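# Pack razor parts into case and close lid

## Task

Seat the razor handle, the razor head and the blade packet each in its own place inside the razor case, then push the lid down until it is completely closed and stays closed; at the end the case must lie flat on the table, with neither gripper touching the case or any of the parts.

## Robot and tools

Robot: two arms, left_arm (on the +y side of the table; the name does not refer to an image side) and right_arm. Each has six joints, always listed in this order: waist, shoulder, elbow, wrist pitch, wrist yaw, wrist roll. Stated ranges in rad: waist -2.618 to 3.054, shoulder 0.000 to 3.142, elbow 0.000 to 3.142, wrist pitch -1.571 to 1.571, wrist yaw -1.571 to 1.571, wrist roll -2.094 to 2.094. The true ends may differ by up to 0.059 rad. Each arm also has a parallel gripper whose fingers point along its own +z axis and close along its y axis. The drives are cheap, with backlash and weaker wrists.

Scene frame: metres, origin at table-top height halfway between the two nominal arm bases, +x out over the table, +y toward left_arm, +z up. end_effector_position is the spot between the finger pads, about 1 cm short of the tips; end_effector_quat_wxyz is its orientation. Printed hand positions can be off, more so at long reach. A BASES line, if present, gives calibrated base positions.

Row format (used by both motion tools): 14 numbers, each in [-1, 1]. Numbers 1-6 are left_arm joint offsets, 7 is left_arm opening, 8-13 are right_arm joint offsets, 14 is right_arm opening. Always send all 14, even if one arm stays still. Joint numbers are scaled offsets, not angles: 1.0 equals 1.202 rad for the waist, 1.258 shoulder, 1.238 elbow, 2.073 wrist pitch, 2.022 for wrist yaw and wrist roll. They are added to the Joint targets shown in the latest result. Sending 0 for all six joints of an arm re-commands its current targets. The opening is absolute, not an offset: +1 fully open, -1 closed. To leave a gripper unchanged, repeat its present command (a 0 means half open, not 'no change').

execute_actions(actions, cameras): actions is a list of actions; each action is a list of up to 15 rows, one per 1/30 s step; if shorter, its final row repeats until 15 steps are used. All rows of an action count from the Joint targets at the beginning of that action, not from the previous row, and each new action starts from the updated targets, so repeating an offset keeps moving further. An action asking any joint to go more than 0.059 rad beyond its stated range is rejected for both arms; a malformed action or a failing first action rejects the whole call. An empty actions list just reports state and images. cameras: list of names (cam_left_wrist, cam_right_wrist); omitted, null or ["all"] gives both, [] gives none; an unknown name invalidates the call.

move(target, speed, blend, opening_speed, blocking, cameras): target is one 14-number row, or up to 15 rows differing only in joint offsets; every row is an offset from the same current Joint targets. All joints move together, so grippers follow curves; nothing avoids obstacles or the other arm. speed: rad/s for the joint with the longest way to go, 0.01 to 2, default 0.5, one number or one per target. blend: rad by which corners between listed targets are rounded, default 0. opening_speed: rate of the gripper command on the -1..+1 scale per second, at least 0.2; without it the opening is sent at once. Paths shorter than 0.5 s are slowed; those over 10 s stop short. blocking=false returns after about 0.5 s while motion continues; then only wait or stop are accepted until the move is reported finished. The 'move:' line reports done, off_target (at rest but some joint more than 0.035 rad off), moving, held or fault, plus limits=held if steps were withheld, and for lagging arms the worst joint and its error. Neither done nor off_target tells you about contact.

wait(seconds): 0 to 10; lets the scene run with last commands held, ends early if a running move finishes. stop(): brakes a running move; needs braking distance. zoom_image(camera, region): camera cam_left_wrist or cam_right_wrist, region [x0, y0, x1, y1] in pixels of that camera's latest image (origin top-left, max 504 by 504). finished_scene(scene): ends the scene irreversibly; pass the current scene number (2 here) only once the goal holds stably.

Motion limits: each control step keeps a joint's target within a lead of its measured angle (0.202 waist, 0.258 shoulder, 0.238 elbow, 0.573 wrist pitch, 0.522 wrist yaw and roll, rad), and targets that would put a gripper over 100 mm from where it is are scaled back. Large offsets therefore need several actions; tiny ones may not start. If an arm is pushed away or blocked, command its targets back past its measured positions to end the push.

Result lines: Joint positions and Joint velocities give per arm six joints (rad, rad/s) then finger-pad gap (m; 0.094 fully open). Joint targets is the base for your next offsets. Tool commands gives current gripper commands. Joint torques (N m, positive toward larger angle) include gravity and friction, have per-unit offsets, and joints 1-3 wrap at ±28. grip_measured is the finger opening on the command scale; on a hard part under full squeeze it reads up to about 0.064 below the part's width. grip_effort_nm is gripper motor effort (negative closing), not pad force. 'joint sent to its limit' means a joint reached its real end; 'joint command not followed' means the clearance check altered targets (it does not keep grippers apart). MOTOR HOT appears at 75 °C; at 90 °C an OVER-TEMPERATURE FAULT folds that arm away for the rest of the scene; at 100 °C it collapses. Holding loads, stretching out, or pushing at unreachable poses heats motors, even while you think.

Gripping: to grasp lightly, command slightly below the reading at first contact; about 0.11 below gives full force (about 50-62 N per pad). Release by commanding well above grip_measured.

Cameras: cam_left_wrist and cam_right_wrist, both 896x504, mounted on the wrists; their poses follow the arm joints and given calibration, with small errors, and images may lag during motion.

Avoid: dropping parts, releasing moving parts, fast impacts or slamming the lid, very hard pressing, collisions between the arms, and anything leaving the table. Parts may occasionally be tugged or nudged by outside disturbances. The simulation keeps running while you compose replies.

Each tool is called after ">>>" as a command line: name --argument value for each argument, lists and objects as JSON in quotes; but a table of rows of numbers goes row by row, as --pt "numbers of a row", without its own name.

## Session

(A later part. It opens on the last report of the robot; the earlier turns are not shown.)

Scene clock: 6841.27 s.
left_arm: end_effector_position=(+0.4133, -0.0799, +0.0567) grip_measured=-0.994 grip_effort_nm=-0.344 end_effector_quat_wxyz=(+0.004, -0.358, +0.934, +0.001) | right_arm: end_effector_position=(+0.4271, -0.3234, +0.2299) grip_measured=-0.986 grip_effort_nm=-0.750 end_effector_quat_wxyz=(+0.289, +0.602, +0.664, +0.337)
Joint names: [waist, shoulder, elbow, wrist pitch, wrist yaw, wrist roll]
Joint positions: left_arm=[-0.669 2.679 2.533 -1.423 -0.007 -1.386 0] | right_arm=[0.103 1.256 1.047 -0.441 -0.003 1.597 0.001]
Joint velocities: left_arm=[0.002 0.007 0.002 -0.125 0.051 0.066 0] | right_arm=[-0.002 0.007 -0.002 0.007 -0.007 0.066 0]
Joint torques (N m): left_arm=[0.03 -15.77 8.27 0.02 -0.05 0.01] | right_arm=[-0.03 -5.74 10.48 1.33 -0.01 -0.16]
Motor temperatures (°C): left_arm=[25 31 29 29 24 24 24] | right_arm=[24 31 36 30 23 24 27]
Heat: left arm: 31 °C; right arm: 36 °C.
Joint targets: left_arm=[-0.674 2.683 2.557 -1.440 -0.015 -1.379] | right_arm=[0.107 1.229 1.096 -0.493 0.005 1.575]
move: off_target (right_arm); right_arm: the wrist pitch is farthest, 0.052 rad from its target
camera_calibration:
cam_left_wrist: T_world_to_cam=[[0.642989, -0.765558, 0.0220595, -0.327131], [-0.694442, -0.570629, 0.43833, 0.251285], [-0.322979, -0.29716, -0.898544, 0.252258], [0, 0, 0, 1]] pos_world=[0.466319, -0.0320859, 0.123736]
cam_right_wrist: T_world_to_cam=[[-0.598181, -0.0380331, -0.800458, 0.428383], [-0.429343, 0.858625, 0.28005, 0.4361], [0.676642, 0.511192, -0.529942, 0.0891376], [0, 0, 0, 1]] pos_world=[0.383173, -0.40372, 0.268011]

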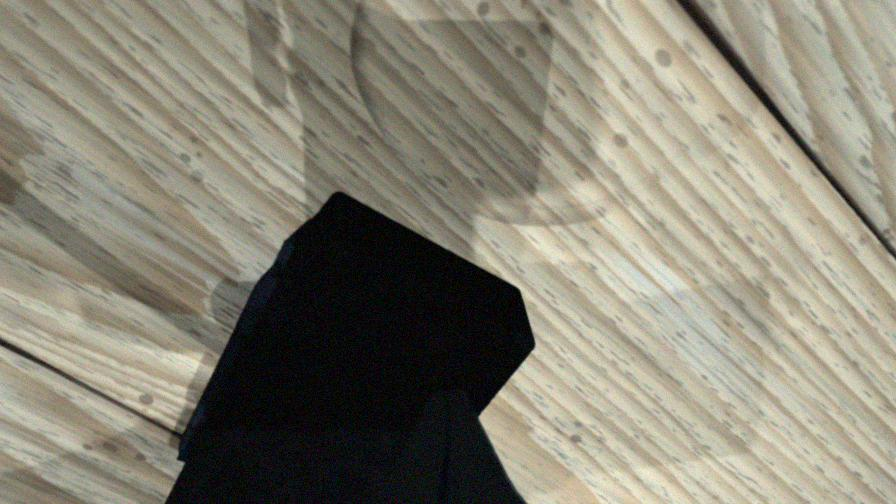

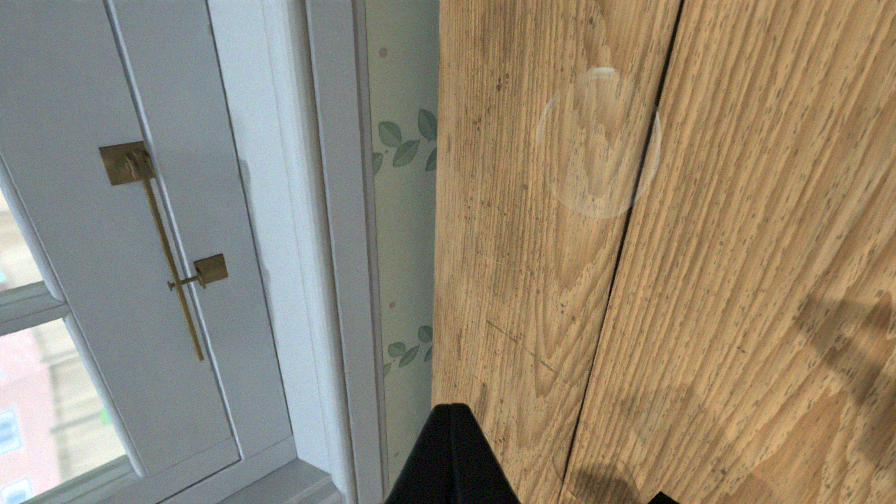

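Press the +u corner.

>>> move --target '[0,0.05,0,0,0,0,-1,0,0,0,0,0,0,-1]' --speed 0.1 --cameras '[]'

>>> move --target '[0,0.18,0,0,0,0,-1,0,0,0,0,0,0,-1]' --speed 0.12

Scene clock: 6849.37 s.
left_arm: end_effector_position=(+0.4105, -0.0778, +0.0418) grip_measured=-0.994 grip_effort_nm=-0.339 end_effector_quat_wxyz=(-0.005, -0.354, +0.935, +0.014) | right_arm: end_effector_position=(+0.4271, -0.3234, +0.2299) grip_measured=-0.986 grip_effort_nm=-0.740 end_effector_quat_wxyz=(+0.289, +0.602, +0.664, +0.337)
Joint names: [waist, shoulder, elbow, wrist pitch, wrist yaw, wrist roll]
Joint positions: left_arm=[-0.669 2.709 2.533 -1.423 -0.007 -1.376 0] | right_arm=[0.103 1.256 1.047 -0.441 -0.003 1.597 0.001]
Joint velocities: left_arm=[-0.022 -0.017 -0.012 0.037 -0.022 -0.022 0] | right_arm=[-0.012 0.007 -0.002 0.051 0.007 0.037 -0.001]
Joint torques (N m): left_arm=[0.13 -13.01 8.25 -0.02 -0.08 0.03] | right_arm=[-0.02 -5.76 10.44 1.33 0 -0.16]
Motor temperatures (°C): left_arm=[25 32 29 29 24 24 24] | right_arm=[24 31 36 30 23 24 27]
Heat: left arm: 32 °C; right arm: 36 °C.
Joint targets: left_arm=[-0.674 2.746 2.557 -1.440 -0.015 -1.379] | right_arm=[0.107 1.229 1.096 -0.493 0.005 1.575]
move: off_target (left_arm, right_arm); left_arm: the shoulder is farthest, 0.037 rad from its target; right_arm: the wrist pitch is farthest, 0.052 rad from its target
No camera images: "cameras" was empty.

Scene clock: 6851.53 s.
left_arm: end_effector_position=(+0.4099, -0.0774, +0.0386) grip_measured=-0.994 grip_effort_nm=-0.339 end_effector_quat_wxyz=(-0.010, -0.353, +0.935, +0.023) | right_arm: end_effector_position=(+0.4271, -0.3234, +0.2299) grip_measured=-0.986 grip_effort_nm=-0.745 end_effector_quat_wxyz=(+0.289, +0.602, +0.664, +0.337)
Joint names: [waist, shoulder, elbow, wrist pitch, wrist yaw, wrist roll]
Joint positions: left_arm=[-0.669 2.761 2.622 -1.481 -0.007 -1.375 0] | right_arm=[0.103 1.256 1.047 -0.441 -0.003 1.597 0.001]
Joint velocities: left_arm=[-0.007 -0.002 -0.012 -0.037 0.037 -0.022 -0.001] | right_arm=[-0.022 -0.007 -0.002 -0.037 0.051 -0.007 0]
Joint torques (N m): left_arm=[-0.02 -3.49 2.29 0.49 -0.06 0.02] | right_arm=[-0.02 -5.75 10.44 1.33 0 -0.17]
Motor temperatures (°C): left_arm=[25 31 29 29 24 24 24] | right_arm=[24 31 36 30 23 24 27]
Heat: left arm: 31 °C; right arm: 36 °C.
Joint targets: left_arm=[-0.674 2.923 2.573 -1.448 -0.014 -1.379] | right_arm=[0.107 1.229 1.096 -0.493 0.005 1.575]
move: off_target (left_arm, right_arm); left_arm: the shoulder is farthest, 0.211 rad from its target; right_arm: the wrist pitch is farthest, 0.052 rad from its target
camera_calibration:
cam_left_wrist: T_world_to_cam=[[0.634591, -0.772311, -0.0287956, -0.317782], [-0.682133, -0.577231, 0.448888, 0.252398], [-0.363303, -0.265218, -0.893124, 0.254477], [0, 0, 0, 1]] pos_world=[0.466283, -0.032243, 0.104831]
cam_right_wrist: T_world_to_cam=[[-0.598181, -0.0380331, -0.800458, 0.428383], [-0.429343, 0.858625, 0.28005, 0.4361], [0.676642, 0.511192, -0.529942, 0.0891376], [0, 0, 0, 1]] pos_world=[0.383173, -0.40372, 0.268011]

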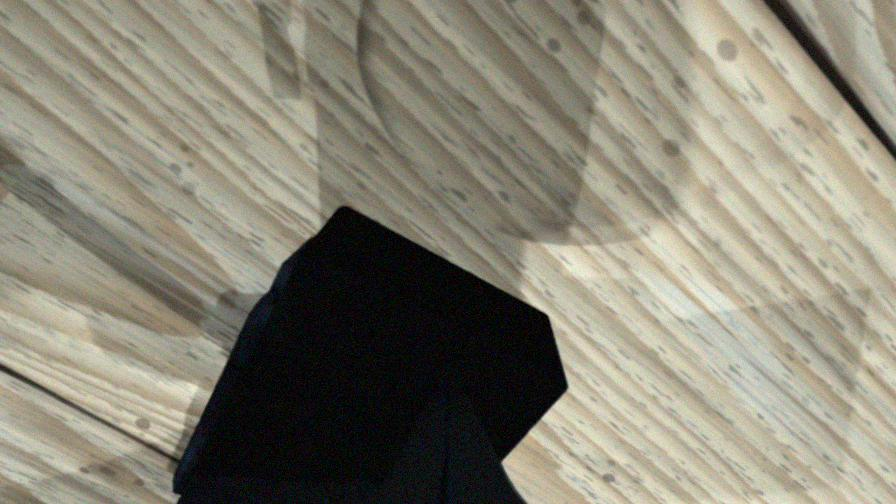

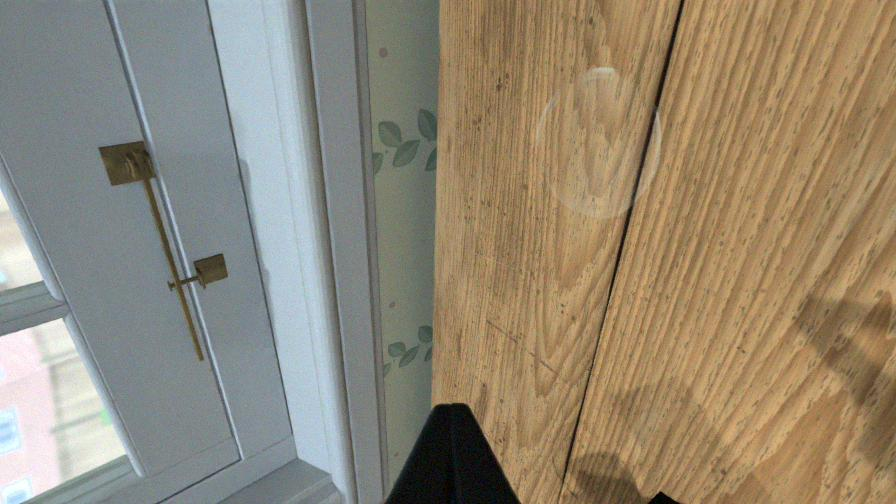

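>>> move --pt "0 -0.4 0 0 0 0 -1 0 0 0 0 0 0 -1" --pt "0.35 -0.65 0 0 0 0 -1 0 0 0 0 0 0 -1" --speed 0.5 --cameras '[]'

>>> move --target '[0,0,0,0,0,0,-1,0.5,0.18,0,0,0,0,-1]' --speed 0.5

>>> zoom_image --camera "cam_right_wrist" --region '[350, 150, 700, 450]'

Scene clock: 6864.83 s.
left_arm: end_effector_position=(+0.4813, +0.1183, +0.3395) grip_measured=-0.994 grip_effort_nm=-0.339 end_effector_quat_wxyz=(+0.194, -0.525, +0.804, -0.199) | right_arm: end_effector_position=(+0.4271, -0.3234, +0.2299) grip_measured=-0.986 grip_effort_nm=-0.745 end_effector_quat_wxyz=(+0.289, +0.602, +0.664, +0.337)
Joint names: [waist, shoulder, elbow, wrist pitch, wrist yaw, wrist roll]
Joint positions: left_arm=[-0.245 2.126 2.584 -1.466 -0.005 -1.386 0] | right_arm=[0.103 1.256 1.047 -0.441 -0.003 1.597 0.001]
Joint velocities: left_arm=[0.007 -0.017 0.007 -0.007 -0.037 -0.037 -0.002] | right_arm=[-0.022 0.012 -0.007 0.037 0.022 0.022 0]
Joint torques (N m): left_arm=[-0.38 -13.39 4.89 1.65 -0.08 0.03] | right_arm=[-0.02 -5.75 10.45 1.33 0 -0.16]
Motor temperatures (°C): left_arm=[25 31 28 29 24 24 24] | right_arm=[24 31 36 30 23 24 27]
Heat: left arm: 31 °C; right arm: 36 °C.
Joint targets: left_arm=[-0.253 2.105 2.573 -1.448 -0.014 -1.379] | right_arm=[0.107 1.229 1.096 -0.493 0.005 1.575]
move: off_target (right_arm); right_arm: the wrist pitch is farthest, 0.052 rad from its target
No camera images: "cameras" was empty.

Scene clock: 6866.47 s.
left_arm: end_effector_position=(+0.4813, +0.1183, +0.3395) grip_measured=-0.994 grip_effort_nm=-0.335 end_effector_quat_wxyz=(+0.194, -0.525, +0.804, -0.199) | right_arm: end_effector_position=(+0.3398, -0.1018, +0.1549) grip_measured=-0.986 grip_effort_nm=-0.740 end_effector_quat_wxyz=(+0.137, +0.391, +0.850, +0.325)
Joint names: [waist, shoulder, elbow, wrist pitch, wrist yaw, wrist roll]
Joint positions: left_arm=[-0.245 2.126 2.584 -1.466 -0.005 -1.386 0] | right_arm=[0.714 1.456 1.047 -0.441 -0.004 1.597 0.001]
Joint velocities: left_arm=[-0.002 -0.012 -0.037 0.037 -0.066 -0.066 0] | right_arm=[-0.022 -0.012 -0.007 0.022 -0.022 0.066 0]
Joint torques (N m): left_arm=[-0.49 -13.44 4.92 1.64 -0.05 0.03] | right_arm=[0.03 -5.27 10.15 1.11 0.01 -0.16]
Motor temperatures (°C): left_arm=[25 31 28 29 24 24 24] | right_arm=[24 31 36 30 23 24 27]
Heat: left arm: 31 °C; right arm: 36 °C.
Joint targets: left_arm=[-0.253 2.105 2.573 -1.448 -0.014 -1.379] | right_arm=[0.708 1.456 1.096 -0.493 0.005 1.575]
move: off_target (right_arm); right_arm: the wrist pitch is farthest, 0.052 rad from its target
camera_calibration:
cam_left_wrist: T_world_to_cam=[[0.744074, -0.39713, 0.537253, -0.492536], [-0.595466, -0.758845, 0.263769, 0.321636], [0.302942, -0.51618, -0.801115, 0.278796], [0, 0, 0, 1]] pos_world=[0.473547, 0.19238, 0.403127]
cam_right_wrist: T_world_to_cam=[[-0.57742, -0.472233, -0.66602, 0.252474], [-0.798289, 0.497639, 0.339248, 0.308886], [0.171234, 0.727565, -0.664325, 0.209694], [0, 0, 0, 1]] pos_world=[0.356457, -0.187054, 0.202669]

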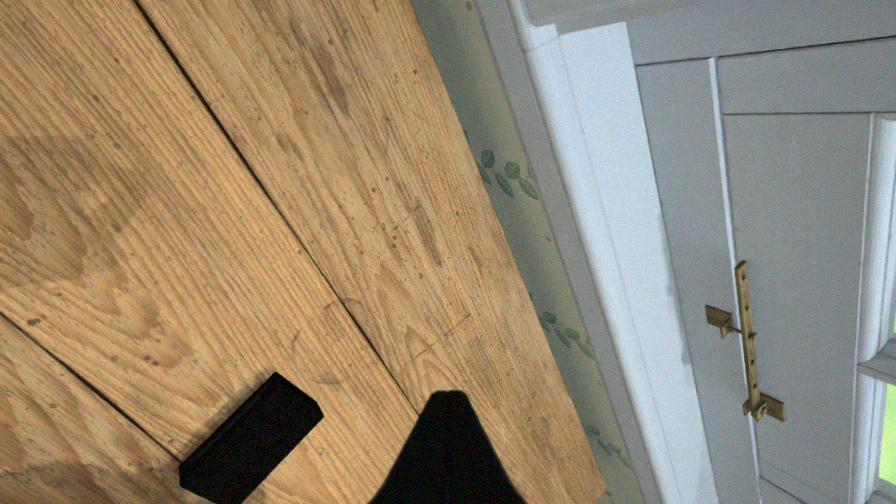

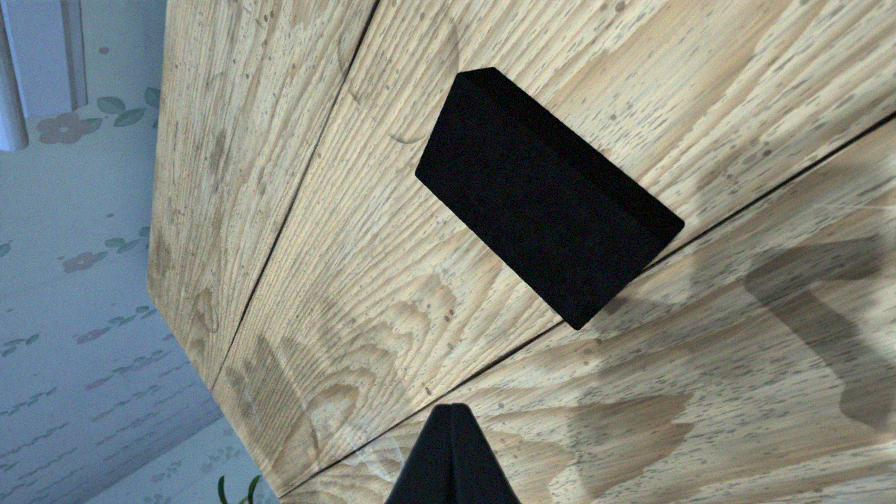

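Scaled by 1.440 from the camera's 896x504 image, which has a finer 1280x720 frame.

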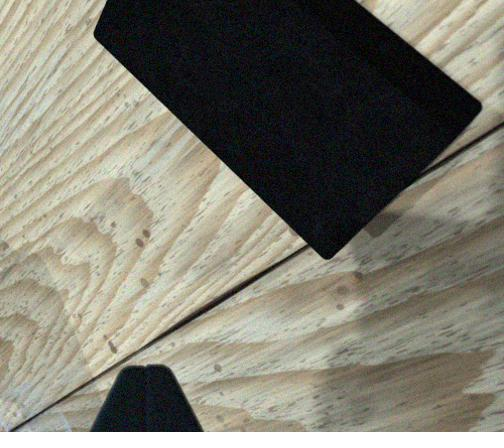

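>>> move --target '[0,0,0,0,0,0,-1,-0.4,-0.2,0,0,0,0,-1]' --speed 0.6 --cameras '[]'

>>> finished_scene --scene 2

Scene clock: 6876.57 s.
left_arm: end_effector_position=(+0.4813, +0.1183, +0.3395) grip_measured=-0.994 grip_effort_nm=-0.335 end_effector_quat_wxyz=(+0.194, -0.525, +0.804, -0.199) | right_arm: end_effector_position=(+0.4151, -0.2780, +0.2398) grip_measured=-0.986 grip_effort_nm=-0.740 end_effector_quat_wxyz=(+0.275, +0.557, +0.695, +0.363)
Joint names: [waist, shoulder, elbow, wrist pitch, wrist yaw, wrist roll]
Joint positions: left_arm=[-0.245 2.126 2.584 -1.466 -0.005 -1.386 0] | right_arm=[0.224 1.229 1.047 -0.443 -0.003 1.597 0.001]
Joint velocities: left_arm=[-0.007 -0.007 -0.017 0.022 0.066 0.022 0] | right_arm=[0.002 -0.012 0.002 -0.051 -0.007 -0.051 0]
Joint torques (N m): left_arm=[-0.57 -13.37 4.9 1.63 -0.06 0.01] | right_arm=[-0.13 -5.42 10.21 1.37 0.01 -0.18]
Motor temperatures (°C): left_arm=[25 31 28 30 24 24 24] | right_arm=[24 31 36 30 23 24 27]
Heat: left arm: 31 °C; right arm: 36 °C.
Joint targets: left_arm=[-0.253 2.105 2.573 -1.448 -0.014 -1.379] | right_arm=[0.227 1.204 1.096 -0.493 0.005 1.575]
move: off_target (right_arm); right_arm: the wrist pitch is farthest, 0.050 rad from its target
No camera images: "cameras" was empty.

The scene is finished: the task was done.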